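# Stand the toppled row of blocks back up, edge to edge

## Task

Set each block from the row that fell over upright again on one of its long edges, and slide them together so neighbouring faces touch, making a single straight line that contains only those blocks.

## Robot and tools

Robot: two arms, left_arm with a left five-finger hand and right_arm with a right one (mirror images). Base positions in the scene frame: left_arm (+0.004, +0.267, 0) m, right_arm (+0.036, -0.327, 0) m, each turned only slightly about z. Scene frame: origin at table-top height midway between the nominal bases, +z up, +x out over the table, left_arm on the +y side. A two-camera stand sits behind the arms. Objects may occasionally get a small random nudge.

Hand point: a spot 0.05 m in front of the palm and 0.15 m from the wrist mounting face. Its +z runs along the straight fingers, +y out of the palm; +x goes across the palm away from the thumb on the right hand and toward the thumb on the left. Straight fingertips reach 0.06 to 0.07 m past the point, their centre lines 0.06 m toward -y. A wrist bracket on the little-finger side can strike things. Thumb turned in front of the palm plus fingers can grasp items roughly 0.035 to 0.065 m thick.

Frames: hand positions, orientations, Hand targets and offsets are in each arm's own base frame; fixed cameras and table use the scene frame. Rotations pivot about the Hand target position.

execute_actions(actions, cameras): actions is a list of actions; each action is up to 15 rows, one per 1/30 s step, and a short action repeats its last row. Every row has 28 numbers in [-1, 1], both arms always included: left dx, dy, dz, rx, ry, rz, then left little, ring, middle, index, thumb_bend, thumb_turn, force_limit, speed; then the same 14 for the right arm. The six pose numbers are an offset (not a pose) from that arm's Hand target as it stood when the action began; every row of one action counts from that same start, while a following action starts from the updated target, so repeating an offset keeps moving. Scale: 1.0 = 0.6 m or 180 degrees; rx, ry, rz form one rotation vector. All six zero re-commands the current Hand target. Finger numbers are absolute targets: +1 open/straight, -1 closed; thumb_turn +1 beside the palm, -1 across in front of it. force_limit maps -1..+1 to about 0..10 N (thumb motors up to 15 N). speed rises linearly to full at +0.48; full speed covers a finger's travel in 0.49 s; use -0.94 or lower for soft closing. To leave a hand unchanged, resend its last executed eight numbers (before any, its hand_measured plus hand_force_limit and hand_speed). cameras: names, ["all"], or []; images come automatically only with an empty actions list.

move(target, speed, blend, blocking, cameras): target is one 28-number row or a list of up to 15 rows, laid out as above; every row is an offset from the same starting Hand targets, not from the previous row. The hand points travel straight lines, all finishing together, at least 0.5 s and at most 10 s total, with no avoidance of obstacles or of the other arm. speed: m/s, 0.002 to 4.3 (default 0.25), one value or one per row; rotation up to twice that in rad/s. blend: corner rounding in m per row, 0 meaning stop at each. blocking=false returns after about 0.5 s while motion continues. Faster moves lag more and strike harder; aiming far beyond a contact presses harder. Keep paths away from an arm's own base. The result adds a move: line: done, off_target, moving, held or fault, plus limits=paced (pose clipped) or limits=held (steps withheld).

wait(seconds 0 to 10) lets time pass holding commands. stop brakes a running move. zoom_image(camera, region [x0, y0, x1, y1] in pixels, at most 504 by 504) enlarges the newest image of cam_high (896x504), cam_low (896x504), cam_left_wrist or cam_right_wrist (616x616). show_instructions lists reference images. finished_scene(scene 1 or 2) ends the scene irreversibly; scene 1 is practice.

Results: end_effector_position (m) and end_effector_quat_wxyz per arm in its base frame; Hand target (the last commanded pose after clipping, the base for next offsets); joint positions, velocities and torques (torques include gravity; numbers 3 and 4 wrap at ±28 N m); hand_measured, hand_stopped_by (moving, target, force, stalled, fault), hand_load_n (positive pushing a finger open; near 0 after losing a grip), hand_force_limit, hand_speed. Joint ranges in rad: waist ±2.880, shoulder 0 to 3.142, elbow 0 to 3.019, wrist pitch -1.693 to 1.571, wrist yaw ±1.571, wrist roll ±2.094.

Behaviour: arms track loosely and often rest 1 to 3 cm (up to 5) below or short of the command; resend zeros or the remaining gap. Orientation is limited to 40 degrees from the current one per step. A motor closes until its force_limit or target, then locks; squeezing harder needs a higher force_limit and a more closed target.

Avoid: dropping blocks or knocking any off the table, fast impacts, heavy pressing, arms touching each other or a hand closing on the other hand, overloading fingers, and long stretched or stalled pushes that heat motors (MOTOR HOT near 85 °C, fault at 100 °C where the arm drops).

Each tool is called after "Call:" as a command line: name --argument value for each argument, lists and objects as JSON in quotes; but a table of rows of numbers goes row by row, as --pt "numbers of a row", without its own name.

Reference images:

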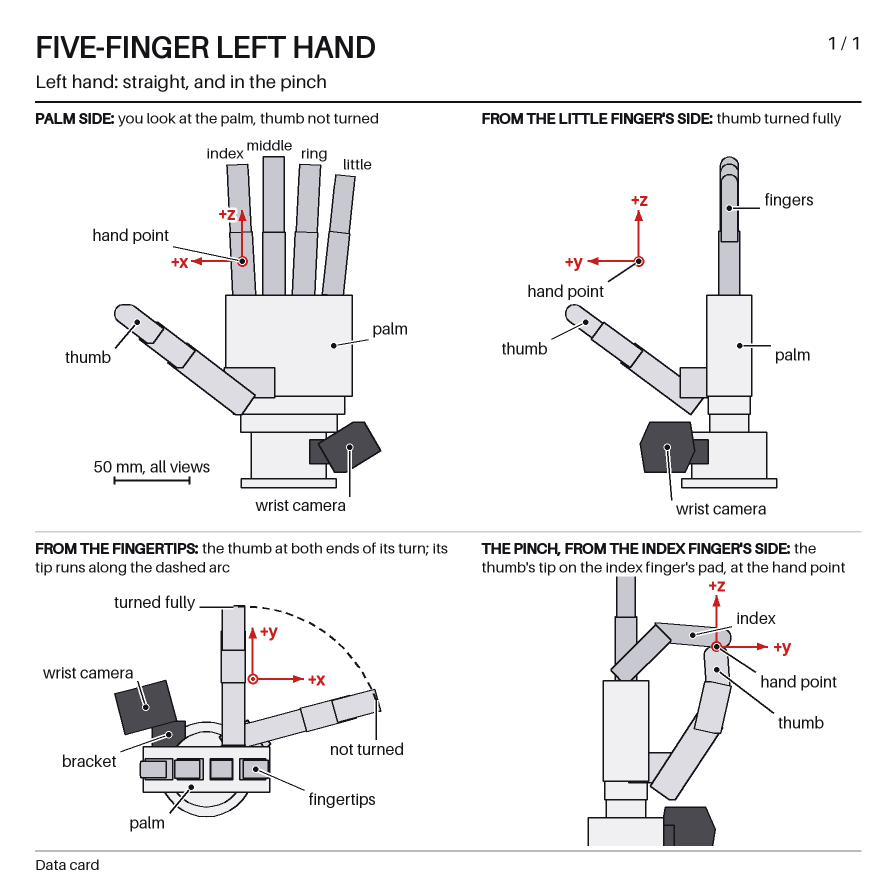

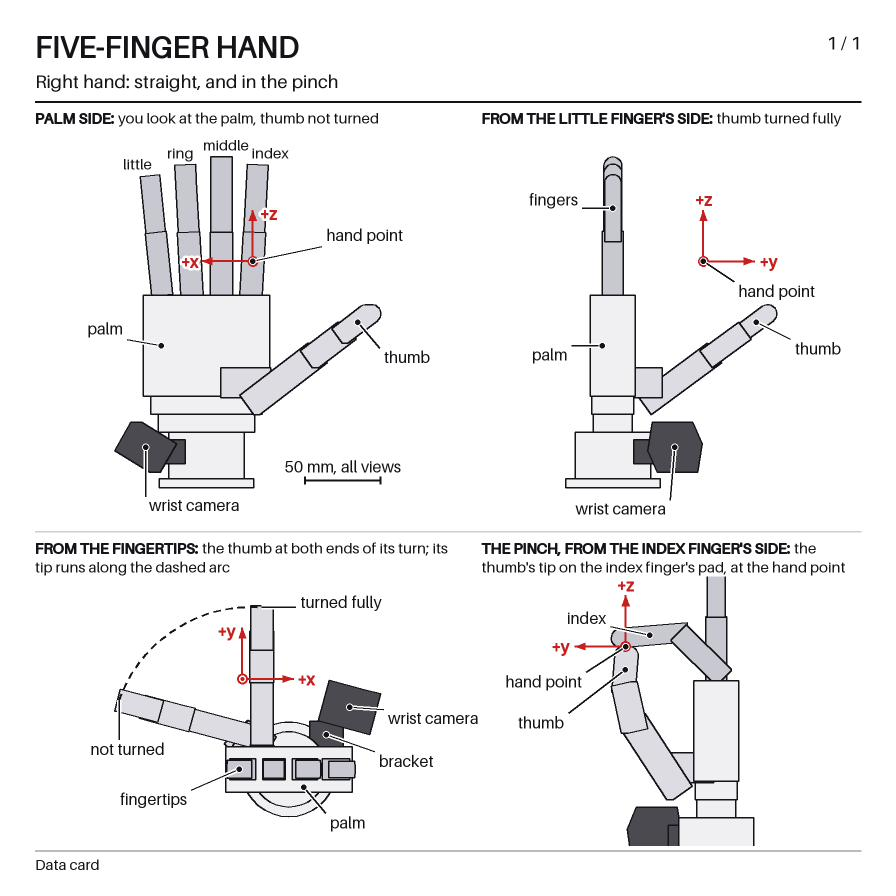

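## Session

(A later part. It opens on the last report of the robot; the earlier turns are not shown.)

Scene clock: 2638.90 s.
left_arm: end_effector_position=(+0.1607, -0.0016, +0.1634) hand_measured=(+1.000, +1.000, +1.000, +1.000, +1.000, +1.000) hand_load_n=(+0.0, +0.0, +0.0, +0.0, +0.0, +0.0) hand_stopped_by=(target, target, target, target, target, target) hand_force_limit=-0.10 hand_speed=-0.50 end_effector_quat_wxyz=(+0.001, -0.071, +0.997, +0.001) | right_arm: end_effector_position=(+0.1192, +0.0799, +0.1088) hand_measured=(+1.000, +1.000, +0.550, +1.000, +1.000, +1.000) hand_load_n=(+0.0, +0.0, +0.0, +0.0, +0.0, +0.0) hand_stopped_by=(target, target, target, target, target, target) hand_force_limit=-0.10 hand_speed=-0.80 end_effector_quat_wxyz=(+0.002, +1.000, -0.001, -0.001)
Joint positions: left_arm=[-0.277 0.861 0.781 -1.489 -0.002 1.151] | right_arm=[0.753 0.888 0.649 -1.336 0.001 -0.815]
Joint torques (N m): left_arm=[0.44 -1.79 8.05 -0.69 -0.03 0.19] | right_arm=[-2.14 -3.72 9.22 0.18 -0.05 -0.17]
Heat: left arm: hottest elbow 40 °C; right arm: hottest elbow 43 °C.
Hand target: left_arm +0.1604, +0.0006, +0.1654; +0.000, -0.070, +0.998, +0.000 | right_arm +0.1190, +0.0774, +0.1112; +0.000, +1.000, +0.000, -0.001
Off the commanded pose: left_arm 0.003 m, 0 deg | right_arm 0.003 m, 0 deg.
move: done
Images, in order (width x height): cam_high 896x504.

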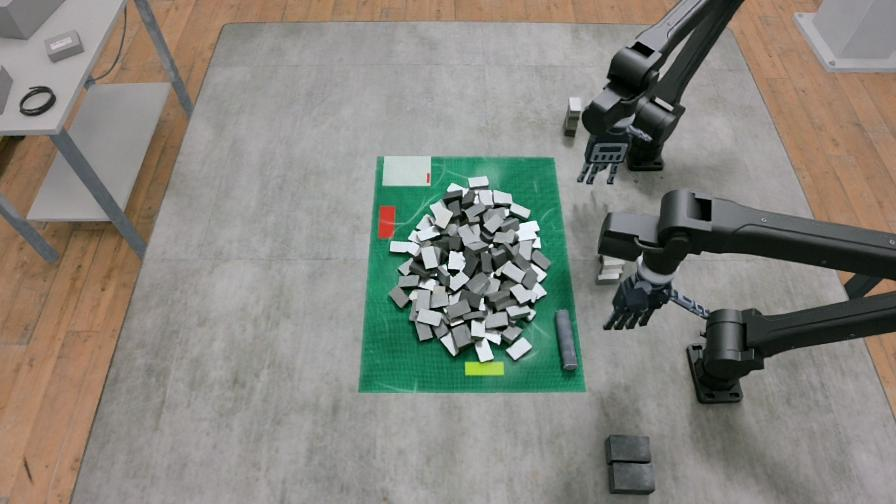

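Call:
move --pt "0.0 0.2 0.05 0 0 0 1 1 1 1 1 1 -0.1 -0.5 0 0 0 0 0 0 1 1 0.55 1 1 1 -0.1 -0.8" --speed 0.3 --cameras '["cam_high"]'

Call:
zoom_image --camera "cam_high" --region '[580, 230, 660, 310]'

Scene clock: 2646.10 s.
left_arm: end_effector_position=(+0.1511, +0.1157, +0.1825) hand_measured=(+1.000, +1.000, +1.000, +1.000, +1.000, +1.000) hand_load_n=(+0.0, +0.0, +0.0, +0.0, +0.0, +0.0) hand_stopped_by=(target, target, target, target, target, target) hand_force_limit=-0.10 hand_speed=-0.50 end_effector_quat_wxyz=(-0.010, -0.071, +0.997, -0.001) | right_arm: end_effector_position=(+0.1192, +0.0799, +0.1088) hand_measured=(+1.000, +1.000, +0.550, +1.000, +1.000, +1.000) hand_load_n=(+0.0, +0.0, +0.0, +0.0, +0.0, +0.0) hand_stopped_by=(target, target, target, target, target, target) hand_force_limit=-0.10 hand_speed=-0.80 end_effector_quat_wxyz=(+0.002, +1.000, -0.001, -0.001)
Joint positions: left_arm=[0.308 0.851 0.824 -1.564 -0.003 1.735] | right_arm=[0.753 0.888 0.649 -1.336 0.001 -0.815]
Joint torques (N m): left_arm=[0.38 -0.56 11.14 -0.72 -0.03 0.17] | right_arm=[-2.37 -4.54 9.13 -0.01 0 -0.14]
Heat: left arm: hottest elbow 40 °C; right arm: hottest elbow 43 °C.
Hand target: left_arm +0.1603, +0.1206, +0.1954; +0.000, -0.070, +0.998, +0.000 | right_arm +0.1190, +0.0774, +0.1112; +0.000, +1.000, +0.000, -0.001
Off the commanded pose: left_arm 0.017 m, 1 deg | right_arm 0.003 m, 0 deg.
move: off_target (left_arm)
Images, in order (width x height): cam_high 896x504.

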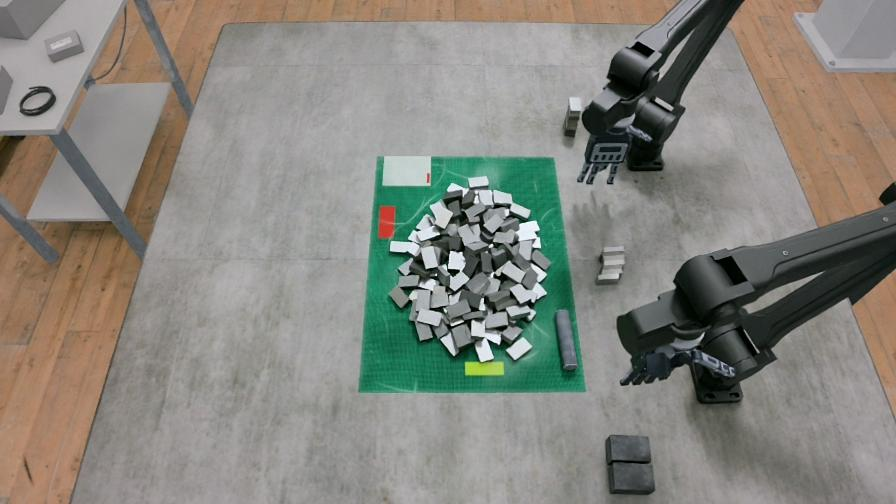

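Scaled by 6.300 from the camera's 896x504 image, which has a finer 1280x720 frame.

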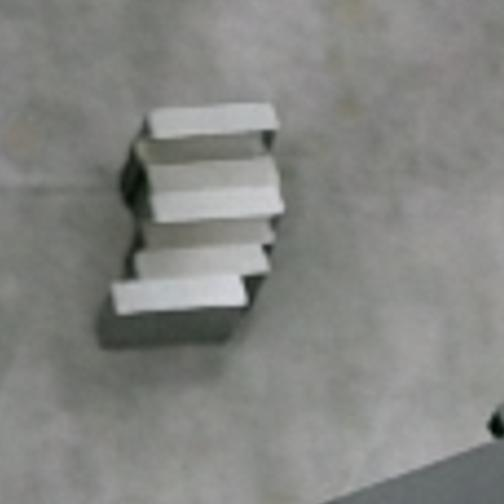

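Call:
move --pt "0 0.2 0.05 0 0 0 1 1 1 1 1 1 -0.1 -0.5 0.0 0.05 0.20 0 0 0 1 1 1 1 1 -1 -0.1 -0.5" --pt "0 0.2 0.05 0 0 0 1 1 1 1 1 1 -0.1 -0.5 0.25 0.4 0.20 0 0 0.52 1 1 1 1 1 -1 -0.1 -0.5" --speed '[0.25,0.3]' --blend '[0.03,0]' --cameras '["cam_high","cam_right_wrist"]'

Scene clock: 2680.83 s.
left_arm: end_effector_position=(+0.1522, +0.2292, +0.2137) hand_measured=(+1.000, +1.000, +1.000, +1.000, +1.000, +1.000) hand_load_n=(+0.0, +0.5, +0.0, +0.0, +0.0, +0.0) hand_stopped_by=(target, target, target, target, target, target) hand_force_limit=-0.10 hand_speed=-0.50 end_effector_quat_wxyz=(-0.022, -0.094, +0.995, +0.007) | right_arm: end_effector_position=(+0.2612, +0.2999, +0.2228) hand_measured=(+1.000, +1.000, +1.000, +1.000, +1.000, -1.000) hand_load_n=(+0.5, +0.0, +0.0, +0.0, +0.0, +0.0) hand_stopped_by=(target, target, target, target, target, target) hand_force_limit=-0.10 hand_speed=-0.50 end_effector_quat_wxyz=(+0.021, +0.718, +0.696, -0.009)
Joint positions: left_arm=[0.712 1.036 1.005 -1.568 -0.036 2.094] | right_arm=[1.044 1.378 1.307 -1.529 0.036 -2.065]
Joint torques (N m): left_arm=[0.44 -2.78 11.11 -0.27 -0.07 0.19] | right_arm=[0.03 -9.64 13.11 0.64 0.19 -0.19]
Heat: left arm: hottest elbow 40 °C; right arm: hottest elbow 44 °C.
Hand target: left_arm +0.1603, +0.2406, +0.2254; +0.000, -0.070, +0.998, +0.000 | right_arm +0.2692, +0.3174, +0.2313; +0.000, +0.684, +0.729, +0.000
Off the commanded pose: left_arm 0.018 m, 4 deg | right_arm 0.021 m, 6 deg.
joint sent to its limit (left arm) — joint 6 (wrist roll), upper limit. The joint targets are off in orientation, not in position.
joint sent to its limit (right arm) — joint 6 (wrist roll), lower limit. The joint targets are off in orientation, not in position.
move: off_target (left_arm, right_arm)
Images, in order (width x height): cam_high 896x504, cam_right_wrist 616x616.

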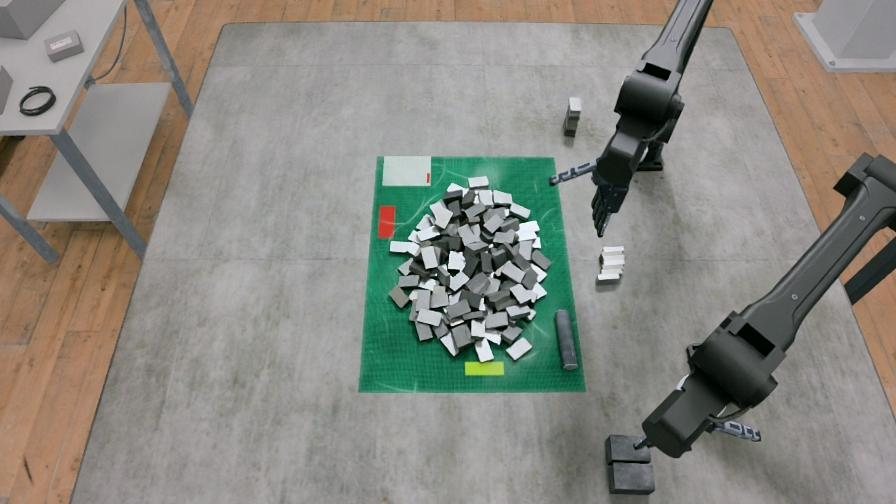

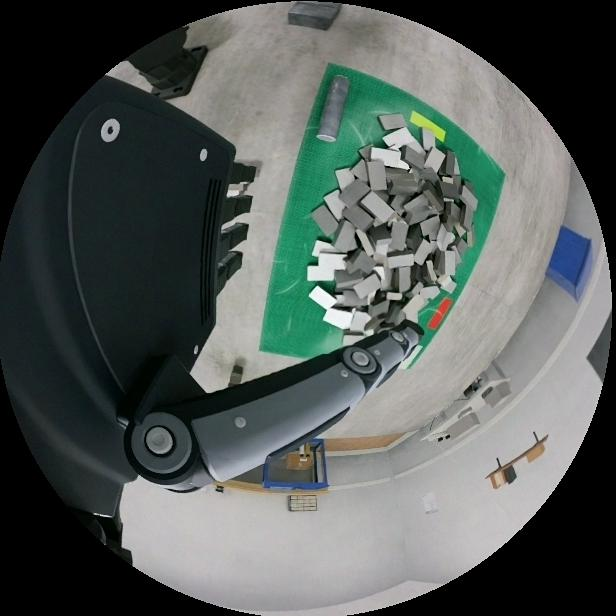

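Call:
move --pt "0 0 0 0 0 0 1 1 1 1 1 1 -0.1 -0.5 -0.149 -0.112 0.015 0 0 -0.5 1 1 1 1 1 -1 -0.1 -0.5" --pt "0 0 0 0 0 0 1 1 1 1 1 1 -0.1 -0.5 -0.205 0.112 -0.019 0 0 -1.0 1 1 1 1 1 -1 -0.1 -0.5" --speed '[0.3,0.3]' --blend '[0.03,0]' --cameras '["cam_high","cam_right_wrist"]'

Scene clock: 2705.50 s.
left_arm: end_effector_position=(+0.1522, +0.2292, +0.2137) hand_measured=(+1.000, +1.000, +1.000, +1.000, +1.000, +1.000) hand_load_n=(+0.0, +0.0, +0.0, +0.0, +0.0, +0.0) hand_stopped_by=(target, target, target, target, target, target) hand_force_limit=-0.10 hand_speed=-0.50 end_effector_quat_wxyz=(-0.022, -0.094, +0.995, +0.007) | right_arm: end_effector_position=(+0.1416, +0.3712, +0.2189) hand_measured=(+1.000, +1.000, +1.000, +1.000, +1.000, -1.000) hand_load_n=(+0.0, +0.0, +0.0, +0.0, +0.0, +0.0) hand_stopped_by=(target, target, target, target, target, target) hand_force_limit=-0.10 hand_speed=-0.50 end_effector_quat_wxyz=(+0.006, +0.730, -0.683, +0.000)
Joint positions: left_arm=[0.712 1.036 1.005 -1.568 -0.036 2.094] | right_arm=[1.036 1.395 1.32 -1.508 -0.004 0.969]
Joint torques (N m): left_arm=[0.44 -2.78 11.1 -0.28 -0.06 0.19] | right_arm=[-1.2 -9.58 11.58 0.85 0.1 0.09]
Heat: left arm: hottest elbow 40 °C; right arm: hottest elbow 48 °C.
Hand target: left_arm +0.1603, +0.2406, +0.2254; +0.000, -0.070, +0.998, +0.000 | right_arm +0.1461, +0.3845, +0.2198; +0.000, +0.729, -0.684, +0.000
Off the commanded pose: left_arm 0.018 m, 4 deg | right_arm 0.014 m, 1 deg.
joint sent to its limit (left arm) — joint 6 (wrist roll), upper limit. The joint targets are off in orientation, not in position.
move: off_target (left_arm, right_arm)
Images, in order (width x height): cam_high 896x504, cam_right_wrist 616x616.

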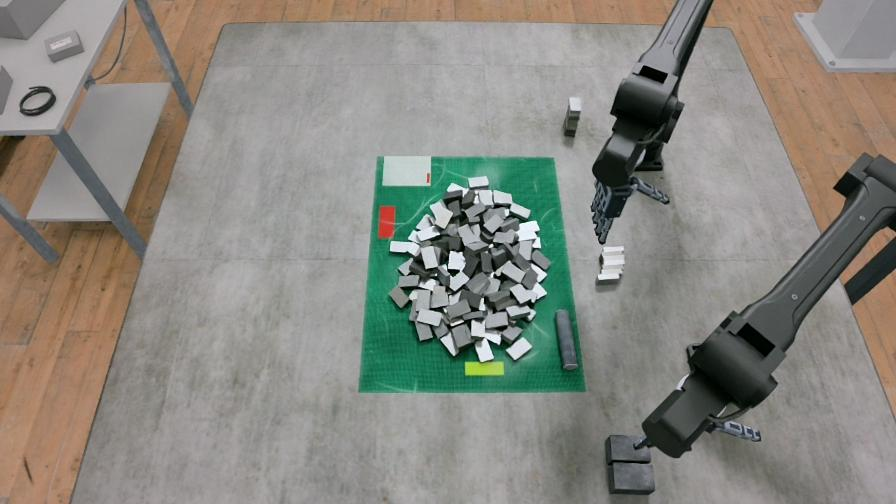

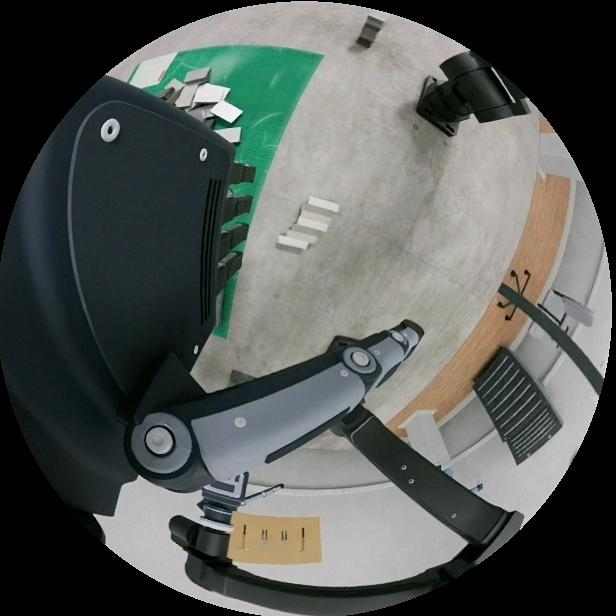

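Call:
zoom_image --camera "cam_right_wrist" --region '[220, 150, 380, 300]'

Scaled by 3.150 from the camera's 616x616 image, which has a finer 880x880 frame.

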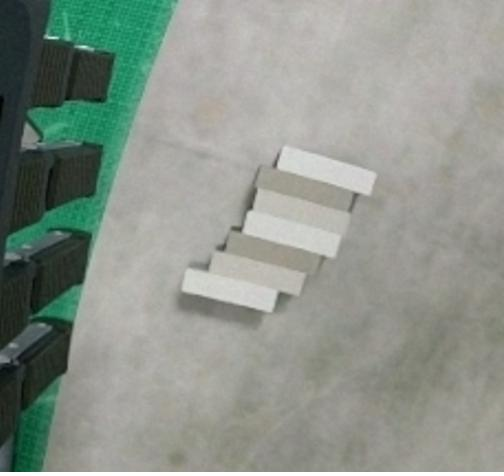

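Call:
move --target '[0,0,0,0,0,0,1,1,1,1,1,1,-0.1,-0.5,0.012,0.003,-0.16,0,0,0,1,1,1,1,1,-1,-0.1,-0.5]' --speed 0.15 --cameras '["cam_high","cam_right_wrist"]'

Call:
zoom_image --camera "cam_right_wrist" --region '[220, 130, 380, 290]'

Call:
zoom_image --camera "cam_high" --region '[580, 210, 660, 290]'

Scene clock: 2723.07 s.
left_arm: end_effector_position=(+0.1522, +0.2292, +0.2137) hand_measured=(+1.000, +1.000, +1.000, +1.000, +1.000, +1.000) hand_load_n=(+0.0, +0.0, +0.0, +0.0, +0.0, +0.0) hand_stopped_by=(target, target, target, target, target, target) hand_force_limit=-0.10 hand_speed=-0.50 end_effector_quat_wxyz=(-0.022, -0.094, +0.995, +0.007) | right_arm: end_effector_position=(+0.1493, +0.3839, +0.1312) hand_measured=(+1.000, +1.000, +1.000, +1.000, +1.000, -1.000) hand_load_n=(+0.0, +0.0, +0.0, +0.0, +0.0, +0.0) hand_stopped_by=(target, target, target, target, target, target) hand_force_limit=-0.10 hand_speed=-0.50 end_effector_quat_wxyz=(-0.004, +0.730, -0.683, -0.002)
Joint positions: left_arm=[0.712 1.036 1.005 -1.568 -0.036 2.094] | right_arm=[1.036 1.463 1.157 -1.257 -0.003 0.97]
Joint torques (N m): left_arm=[0.5 -2.78 11.11 -0.28 -0.06 0.18] | right_arm=[-1.96 -10.87 9.16 1.03 0.14 -0.1]
Heat: left arm: hottest elbow 40 °C; right arm: hottest elbow 50 °C.
Hand target: left_arm +0.1603, +0.2406, +0.2254; +0.000, -0.070, +0.998, +0.000 | right_arm +0.1533, +0.3865, +0.1238; +0.000, +0.729, -0.685, +0.000
Off the commanded pose: left_arm 0.018 m, 4 deg | right_arm 0.009 m, 1 deg.
joint sent to its limit (left arm) — joint 6 (wrist roll), upper limit. The joint targets are off in orientation, not in position.
move: off_target (left_arm)
Images, in order (width x height): cam_high 896x504, cam_right_wrist 616x616.

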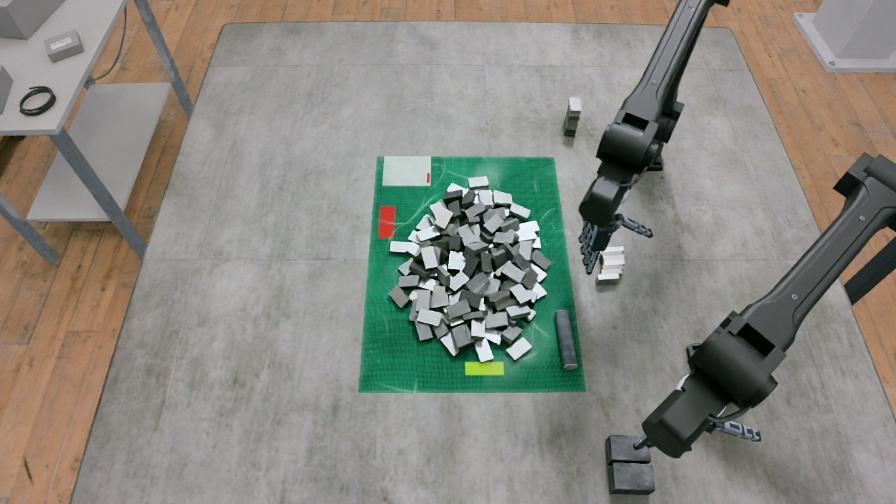

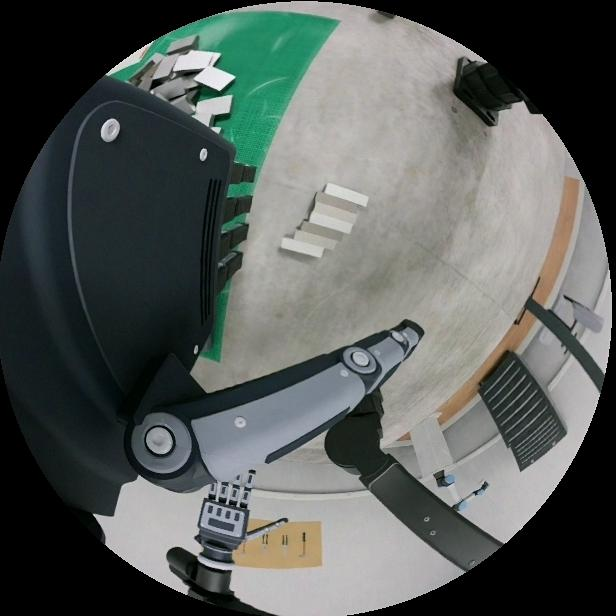

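Scaled by 3.150 from the camera's 616x616 image, which has a finer 880x880 frame.

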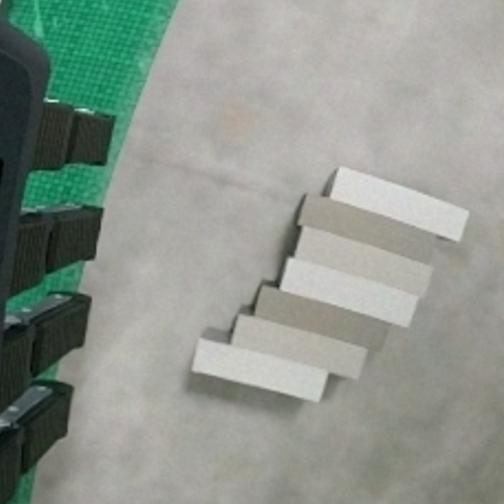

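Scaled by 6.300 from the camera's 896x504 image, which has a finer 1280x720 frame.

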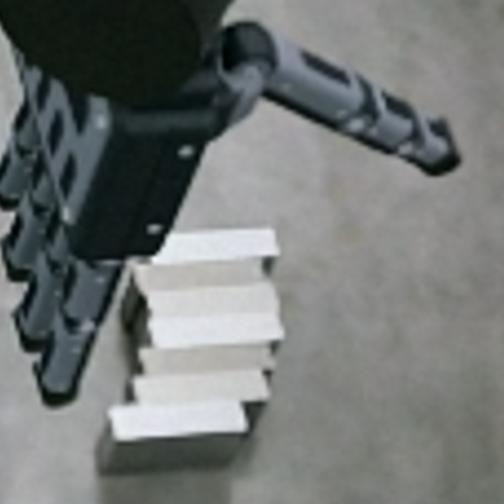

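Call:
move --target '[0,0,0,0,0,0,1,1,1,1,1,1,-0.1,-0.5,0.0,0.0,-0.075,0,0,0,1,1,1,1,1,-1,-0.1,-0.5]' --speed 0.1 --cameras '["cam_high","cam_right_wrist"]'

Call:
zoom_image --camera "cam_right_wrist" --region '[220, 130, 380, 290]'

Call:
zoom_image --camera "cam_high" --region '[580, 210, 660, 290]'

Scene clock: 2730.23 s.
left_arm: end_effector_position=(+0.1522, +0.2292, +0.2137) hand_measured=(+1.000, +1.000, +1.000, +1.000, +1.000, +1.000) hand_load_n=(+0.0, +0.0, +0.0, +0.0, +0.0, +0.0) hand_stopped_by=(target, target, target, target, target, target) hand_force_limit=-0.10 hand_speed=-0.50 end_effector_quat_wxyz=(-0.022, -0.094, +0.995, +0.007) | right_arm: end_effector_position=(+0.1498, +0.3848, +0.0868) hand_measured=(+1.000, +1.000, +1.000, +1.000, +1.000, -1.000) hand_load_n=(+0.0, +0.0, +0.0, +0.0, +0.0, +0.0) hand_stopped_by=(target, target, target, target, target, target) hand_force_limit=-0.10 hand_speed=-0.50 end_effector_quat_wxyz=(-0.004, +0.730, -0.683, -0.003)
Joint positions: left_arm=[0.712 1.036 1.005 -1.568 -0.036 2.094] | right_arm=[1.036 1.508 1.082 -1.135 -0.003 0.97]
Joint torques (N m): left_arm=[0.44 -2.78 11.11 -0.28 -0.06 0.19] | right_arm=[-1.79 -12.1 8.61 0.79 0.13 -0.12]
Heat: left arm: hottest elbow 40 °C; right arm: hottest elbow 49 °C.
Hand target: left_arm +0.1603, +0.2406, +0.2254; +0.000, -0.070, +0.998, +0.000 | right_arm +0.1533, +0.3865, +0.0789; +0.000, +0.729, -0.685, +0.000
Off the commanded pose: left_arm 0.018 m, 4 deg | right_arm 0.009 m, 1 deg.
joint sent to its limit (left arm) — joint 6 (wrist roll), upper limit. The joint targets are off in orientation, not in position.
move: off_target (left_arm)
Images, in order (width x height): cam_high 896x504, cam_right_wrist 616x616.

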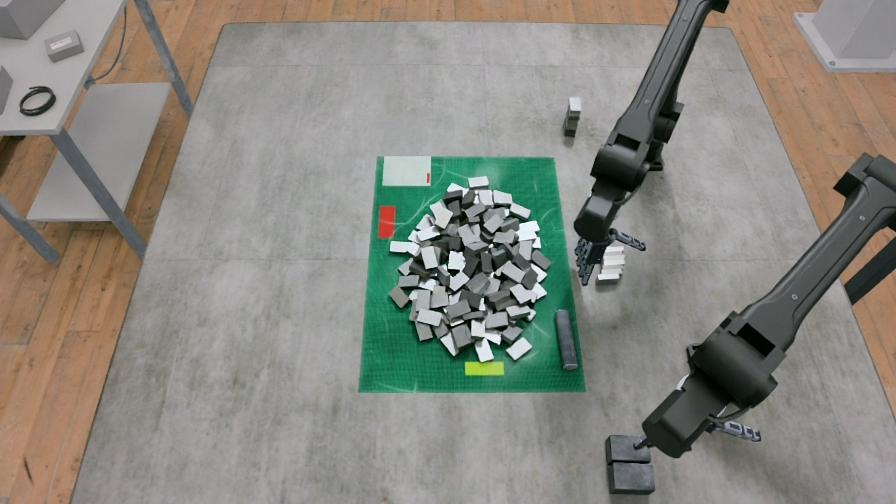

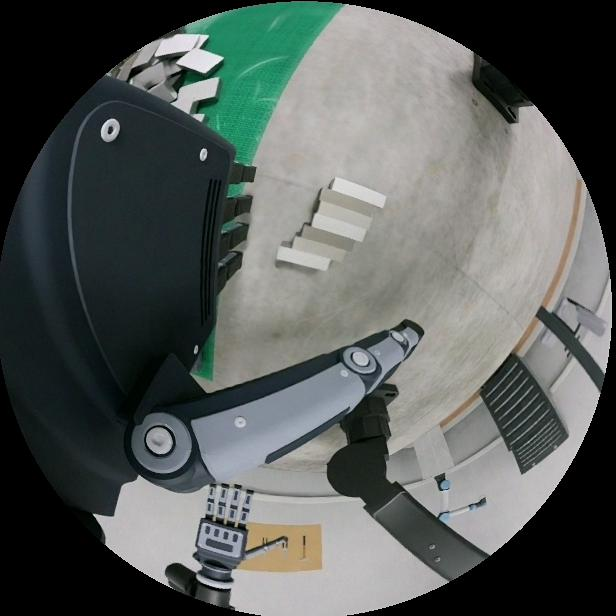

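Scaled by 3.150 from the camera's 616x616 image, which has a finer 880x880 frame.

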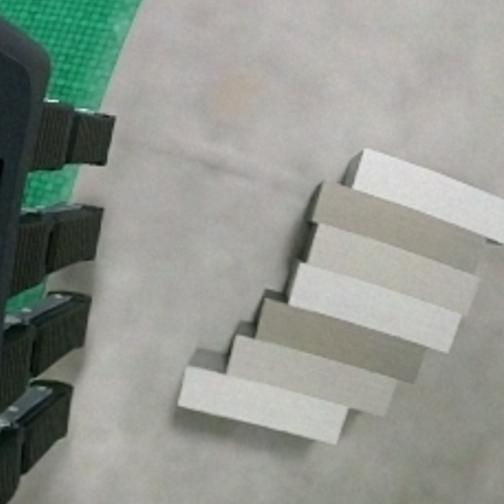

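Scaled by 6.300 from the camera's 896x504 image, which has a finer 1280x720 frame.

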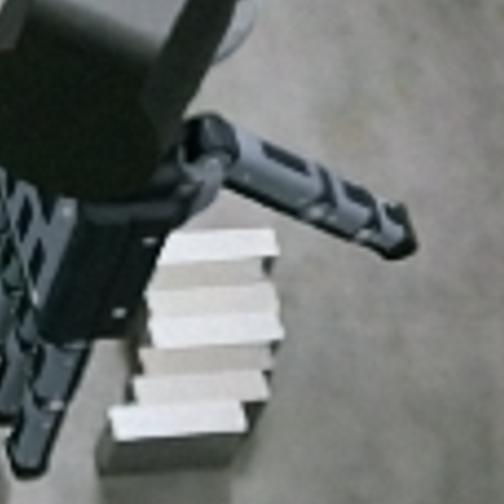

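Call:
move --target '[0,0,0,0,0,0,1,1,1,1,1,1,-0.1,-0.5,-0.04,0.0,-0.004,0,0,0,1,1,1,1,1,-1,-0.1,-0.5]' --speed 0.04 --cameras '["cam_high","cam_right_wrist"]'

Call:
zoom_image --camera "cam_right_wrist" --region '[220, 130, 380, 290]'

Scene clock: 2741.77 s.
left_arm: end_effector_position=(+0.1522, +0.2292, +0.2137) hand_measured=(+1.000, +1.000, +1.000, +1.000, +1.000, +1.000) hand_load_n=(+0.0, +0.0, +0.0, +0.0, +0.0, +0.0) hand_stopped_by=(target, target, target, target, target, target) hand_force_limit=-0.10 hand_speed=-0.50 end_effector_quat_wxyz=(-0.022, -0.094, +0.995, +0.007) | right_arm: end_effector_position=(+0.1300, +0.3825, +0.0753) hand_measured=(+1.000, +1.000, +1.000, +1.000, +1.000, -1.000) hand_load_n=(+0.5, +0.0, +0.0, +0.0, +0.0, +0.0) hand_stopped_by=(target, target, target, target, target, target) hand_force_limit=-0.10 hand_speed=-0.50 end_effector_quat_wxyz=(+0.007, +0.731, -0.682, +0.000)
Joint positions: left_arm=[0.712 1.036 1.005 -1.568 -0.036 2.094] | right_arm=[1.075 1.508 1.048 -1.124 -0.003 1.007]
Joint torques (N m): left_arm=[0.44 -2.78 11.11 -0.28 -0.06 0.19] | right_arm=[-1.14 -13.39 8.29 1.11 0.05 0.06]
Heat: left arm: hottest elbow 40 °C; right arm: hottest elbow 47 °C.
Hand target: left_arm +0.1603, +0.2406, +0.2254; +0.000, -0.070, +0.998, +0.000 | right_arm +0.1294, +0.3864, +0.0765; +0.000, +0.729, -0.684, +0.000
Off the commanded pose: left_arm 0.018 m, 4 deg | right_arm 0.004 m, 1 deg.
joint sent to its limit (left arm) — joint 6 (wrist roll), upper limit. The joint targets are off in orientation, not in position.
move: off_target (left_arm)
Images, in order (width x height): cam_high 896x504, cam_right_wrist 616x616.

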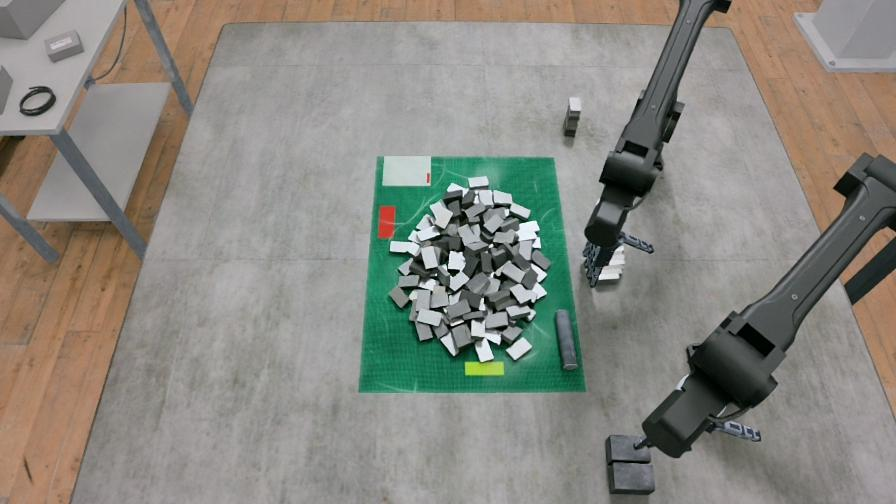

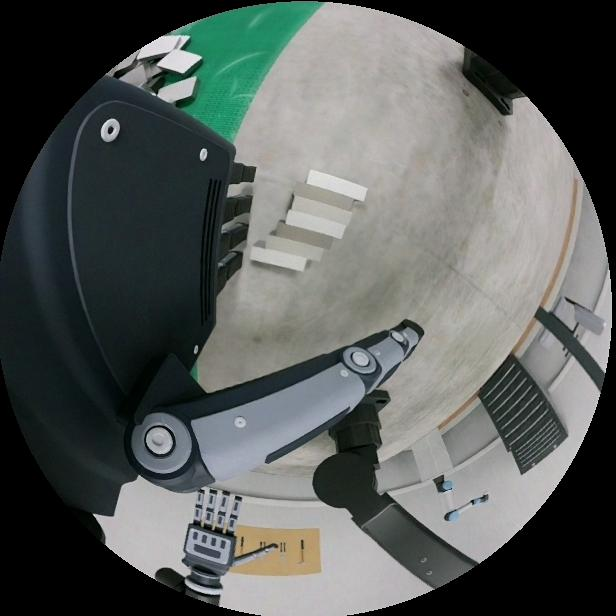

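Scaled by 3.150 from the camera's 616x616 image, which has a finer 880x880 frame.

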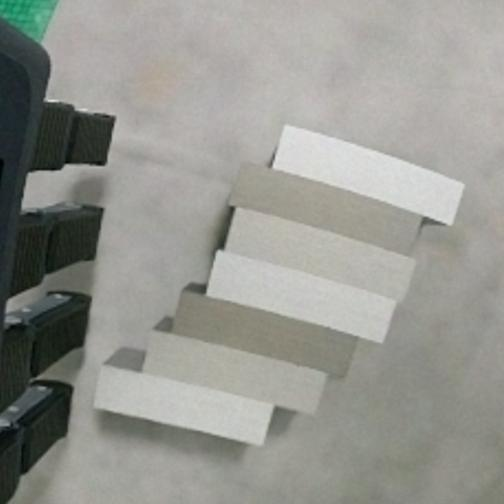

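Call:
move --target '[0,0,0,0,0,0,1,1,1,1,1,1,-0.1,-0.5,-0.033,0.0,0.003,0,0,0,1,1,1,1,1,-1,-0.1,-0.5]' --speed 0.03 --cameras '["cam_high","cam_right_wrist"]'

Call:
zoom_image --camera "cam_right_wrist" --region '[220, 130, 380, 290]'

Scene clock: 2747.37 s.
left_arm: end_effector_position=(+0.1522, +0.2292, +0.2137) hand_measured=(+1.000, +1.000, +1.000, +1.000, +1.000, +1.000) hand_load_n=(+0.0, +0.0, +0.0, +0.0, +0.0, +0.0) hand_stopped_by=(target, target, target, target, target, target) hand_force_limit=-0.10 hand_speed=-0.50 end_effector_quat_wxyz=(-0.022, -0.094, +0.995, +0.007) | right_arm: end_effector_position=(+0.1113, +0.3824, +0.0711) hand_measured=(+1.000, +1.000, +1.000, +1.000, +1.000, -1.000) hand_load_n=(+0.0, +0.0, +0.0, +0.0, +0.0, +0.0) hand_stopped_by=(target, target, target, target, target, target) hand_force_limit=-0.10 hand_speed=-0.50 end_effector_quat_wxyz=(+0.013, +0.730, -0.683, +0.003)
Joint positions: left_arm=[0.712 1.036 1.005 -1.568 -0.036 2.094] | right_arm=[1.117 1.5 1.027 -1.124 -0.002 1.051]
Joint torques (N m): left_arm=[0.5 -2.73 11.11 -0.27 -0.07 0.19] | right_arm=[-0.56 -14.33 8.23 0.85 0.02 0.08]
Heat: left arm: hottest elbow 40 °C; right arm: hottest elbow 46 °C.
Hand target: left_arm +0.1603, +0.2406, +0.2254; +0.000, -0.070, +0.998, +0.000 | right_arm +0.1096, +0.3863, +0.0783; +0.000, +0.729, -0.684, +0.000
Off the commanded pose: left_arm 0.018 m, 4 deg | right_arm 0.008 m, 2 deg.
joint sent to its limit (left arm) — joint 6 (wrist roll), upper limit. The joint targets are off in orientation, not in position.
move: off_target (left_arm)
Images, in order (width x height): cam_high 896x504, cam_right_wrist 616x616.

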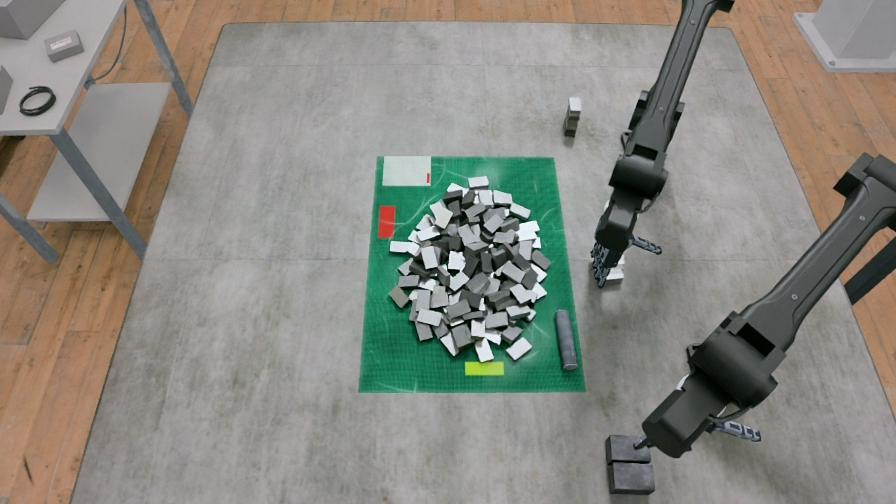

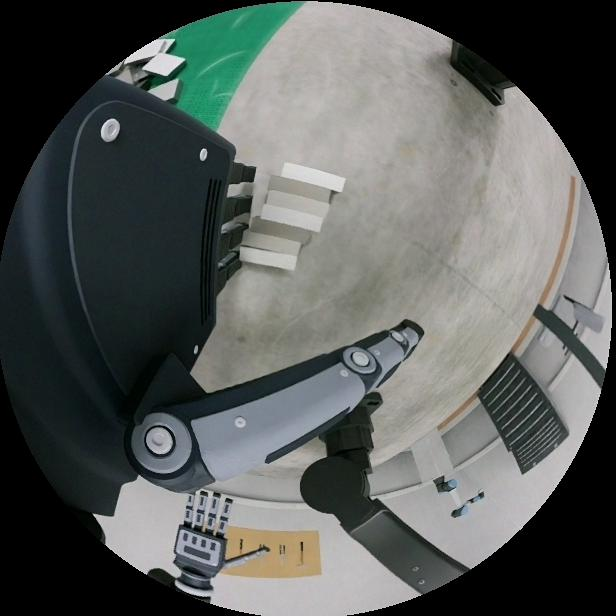

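Scaled by 3.150 from the camera's 616x616 image, which has a finer 880x880 frame.

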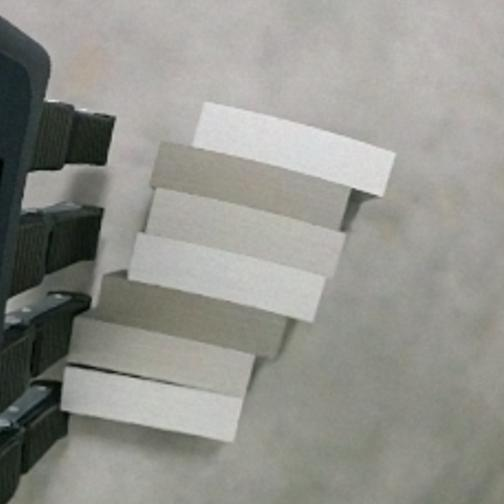

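Call:
move --target '[0,0,0,0,0,0,1,1,1,1,1,1,-0.1,-0.5,-0.03,-0.002,0.012,0,0,0,1,1,1,1,1,-1,-0.1,-0.5]' --speed 0.03 --cameras '["cam_high","cam_right_wrist"]'

Call:
zoom_image --camera "cam_right_wrist" --region '[220, 130, 380, 290]'

Scene clock: 2752.63 s.
left_arm: end_effector_position=(+0.1522, +0.2292, +0.2137) hand_measured=(+1.000, +1.000, +1.000, +1.000, +1.000, +1.000) hand_load_n=(+0.0, +0.0, +0.0, +0.0, +0.0, +0.0) hand_stopped_by=(target, target, target, target, target, target) hand_force_limit=-0.10 hand_speed=-0.50 end_effector_quat_wxyz=(-0.022, -0.094, +0.995, +0.007) | right_arm: end_effector_position=(+0.0978, +0.3854, +0.0780) hand_measured=(+1.000, +1.000, +1.000, +1.000, +1.000, -1.000) hand_load_n=(+0.0, +0.0, +0.0, +0.0, +0.0, +0.0) hand_stopped_by=(target, target, target, target, target, target) hand_force_limit=-0.10 hand_speed=-0.50 end_effector_quat_wxyz=(+0.003, +0.729, -0.684, +0.002)
Joint positions: left_arm=[0.712 1.036 1.005 -1.568 -0.036 2.094] | right_arm=[1.154 1.47 1.016 -1.124 0.002 1.091]
Joint torques (N m): left_arm=[0.44 -2.78 11.11 -0.28 -0.07 0.19] | right_arm=[-0.26 -14.27 7.95 -0.16 -0.05 0.11]
Heat: left arm: hottest elbow 40 °C; right arm: hottest elbow 46 °C.
Hand target: left_arm +0.1603, +0.2406, +0.2254; +0.000, -0.070, +0.998, +0.000 | right_arm +0.0916, +0.3852, +0.0854; +0.000, +0.729, -0.685, +0.000
Off the commanded pose: left_arm 0.018 m, 4 deg | right_arm 0.010 m, 1 deg.
joint sent to its limit (left arm) — joint 6 (wrist roll), upper limit. The joint targets are off in orientation, not in position.
move: off_target (left_arm)
Images, in order (width x height): cam_high 896x504, cam_right_wrist 616x616.

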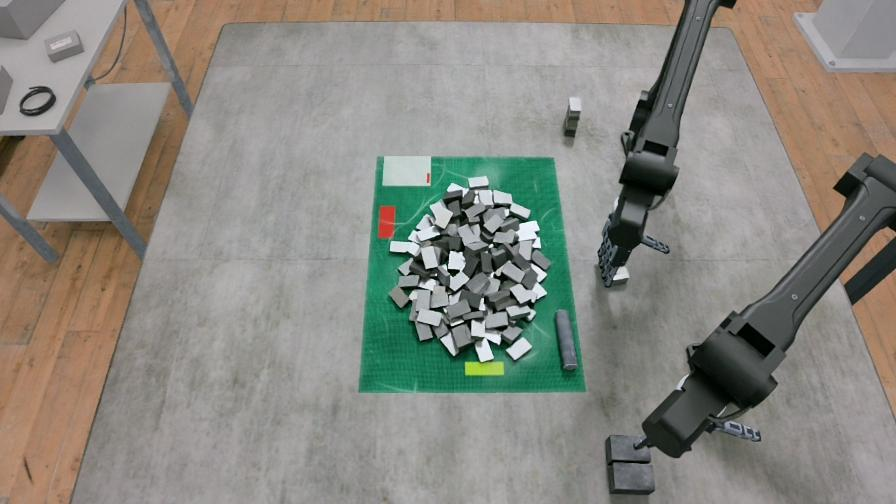

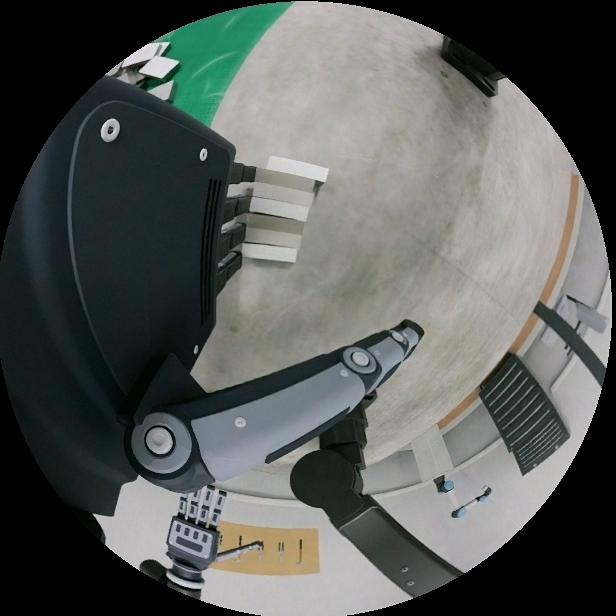

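Scaled by 3.150 from the camera's 616x616 image, which has a finer 880x880 frame.

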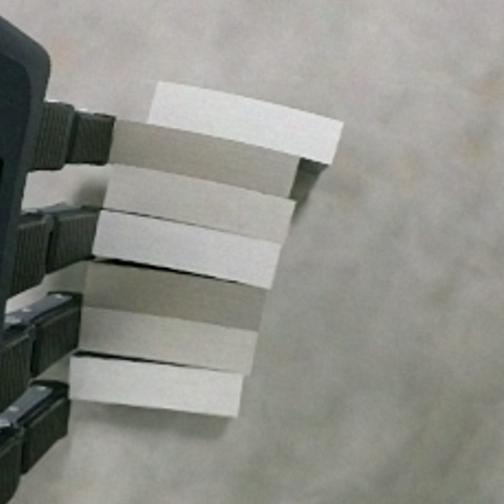

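Call:
move --target '[0,0,0,0,0,0,1,1,1,1,1,1,-0.1,-0.5,-0.017,-0.002,0.0,0,0,0,1,1,1,1,1,-1,-0.1,-0.5]' --speed 0.03 --cameras '["cam_high","cam_right_wrist"]'

Call:
zoom_image --camera "cam_right_wrist" --region '[220, 130, 380, 290]'

Scene clock: 2763.50 s.
left_arm: end_effector_position=(+0.1522, +0.2292, +0.2137) hand_measured=(+1.000, +1.000, +1.000, +1.000, +1.000, +1.000) hand_load_n=(+0.0, +0.0, +0.0, +0.0, +0.0, +0.0) hand_stopped_by=(target, target, target, target, target, target) hand_force_limit=-0.10 hand_speed=-0.50 end_effector_quat_wxyz=(-0.022, -0.094, +0.995, +0.007) | right_arm: end_effector_position=(+0.0897, +0.3850, +0.0798) hand_measured=(+1.000, +1.000, +1.000, +1.000, +1.000, -1.000) hand_load_n=(+0.0, +0.0, +0.0, +0.0, +0.0, +0.0) hand_stopped_by=(target, target, target, target, target, target) hand_force_limit=-0.10 hand_speed=-0.50 end_effector_quat_wxyz=(+0.000, +0.729, -0.685, +0.004)
Joint positions: left_arm=[0.712 1.036 1.005 -1.568 -0.036 2.094] | right_arm=[1.175 1.455 1.005 -1.124 0.007 1.113]
Joint torques (N m): left_arm=[0.44 -2.78 11.11 -0.28 -0.06 0.18] | right_arm=[0.85 -13.27 8.03 0.32 -0.27 0.09]
Heat: left arm: hottest elbow 40 °C; right arm: hottest elbow 45 °C.
Hand target: left_arm +0.1603, +0.2406, +0.2254; +0.000, -0.070, +0.998, +0.000 | right_arm +0.0814, +0.3840, +0.0855; +0.000, +0.729, -0.684, +0.000
Off the commanded pose: left_arm 0.018 m, 4 deg | right_arm 0.010 m, 0 deg.
joint sent to its limit (left arm) — joint 6 (wrist roll), upper limit. The joint targets are off in orientation, not in position.
move: off_target (left_arm)
Images, in order (width x height): cam_high 896x504, cam_right_wrist 616x616.

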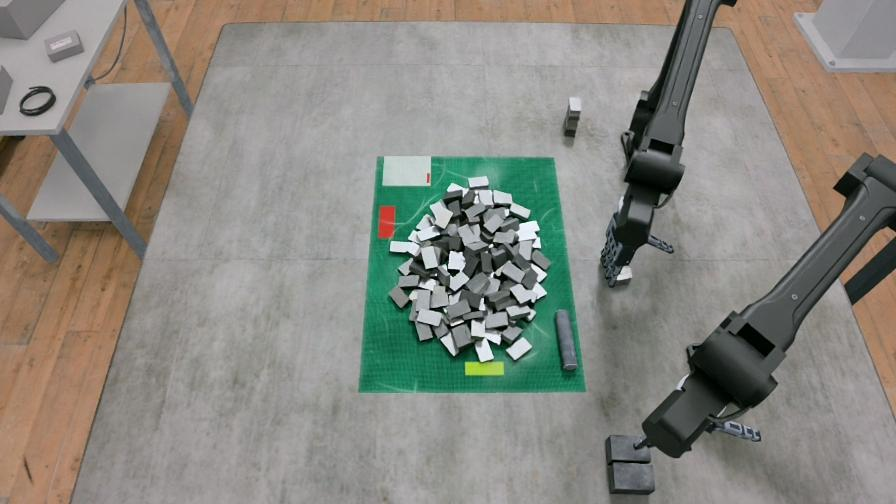

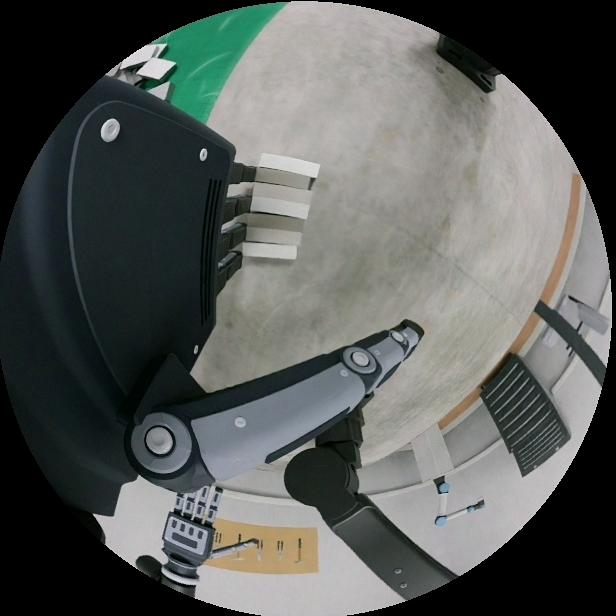

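Scaled by 3.150 from the camera's 616x616 image, which has a finer 880x880 frame.

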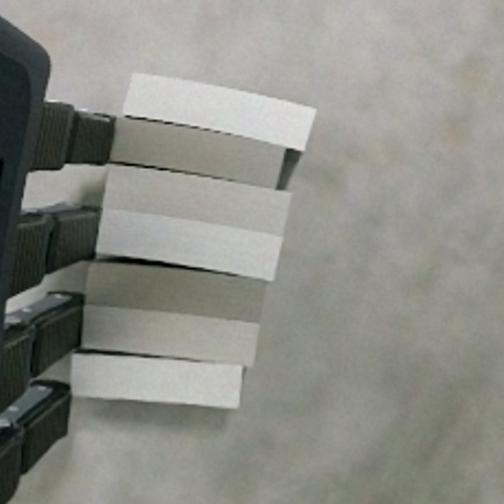

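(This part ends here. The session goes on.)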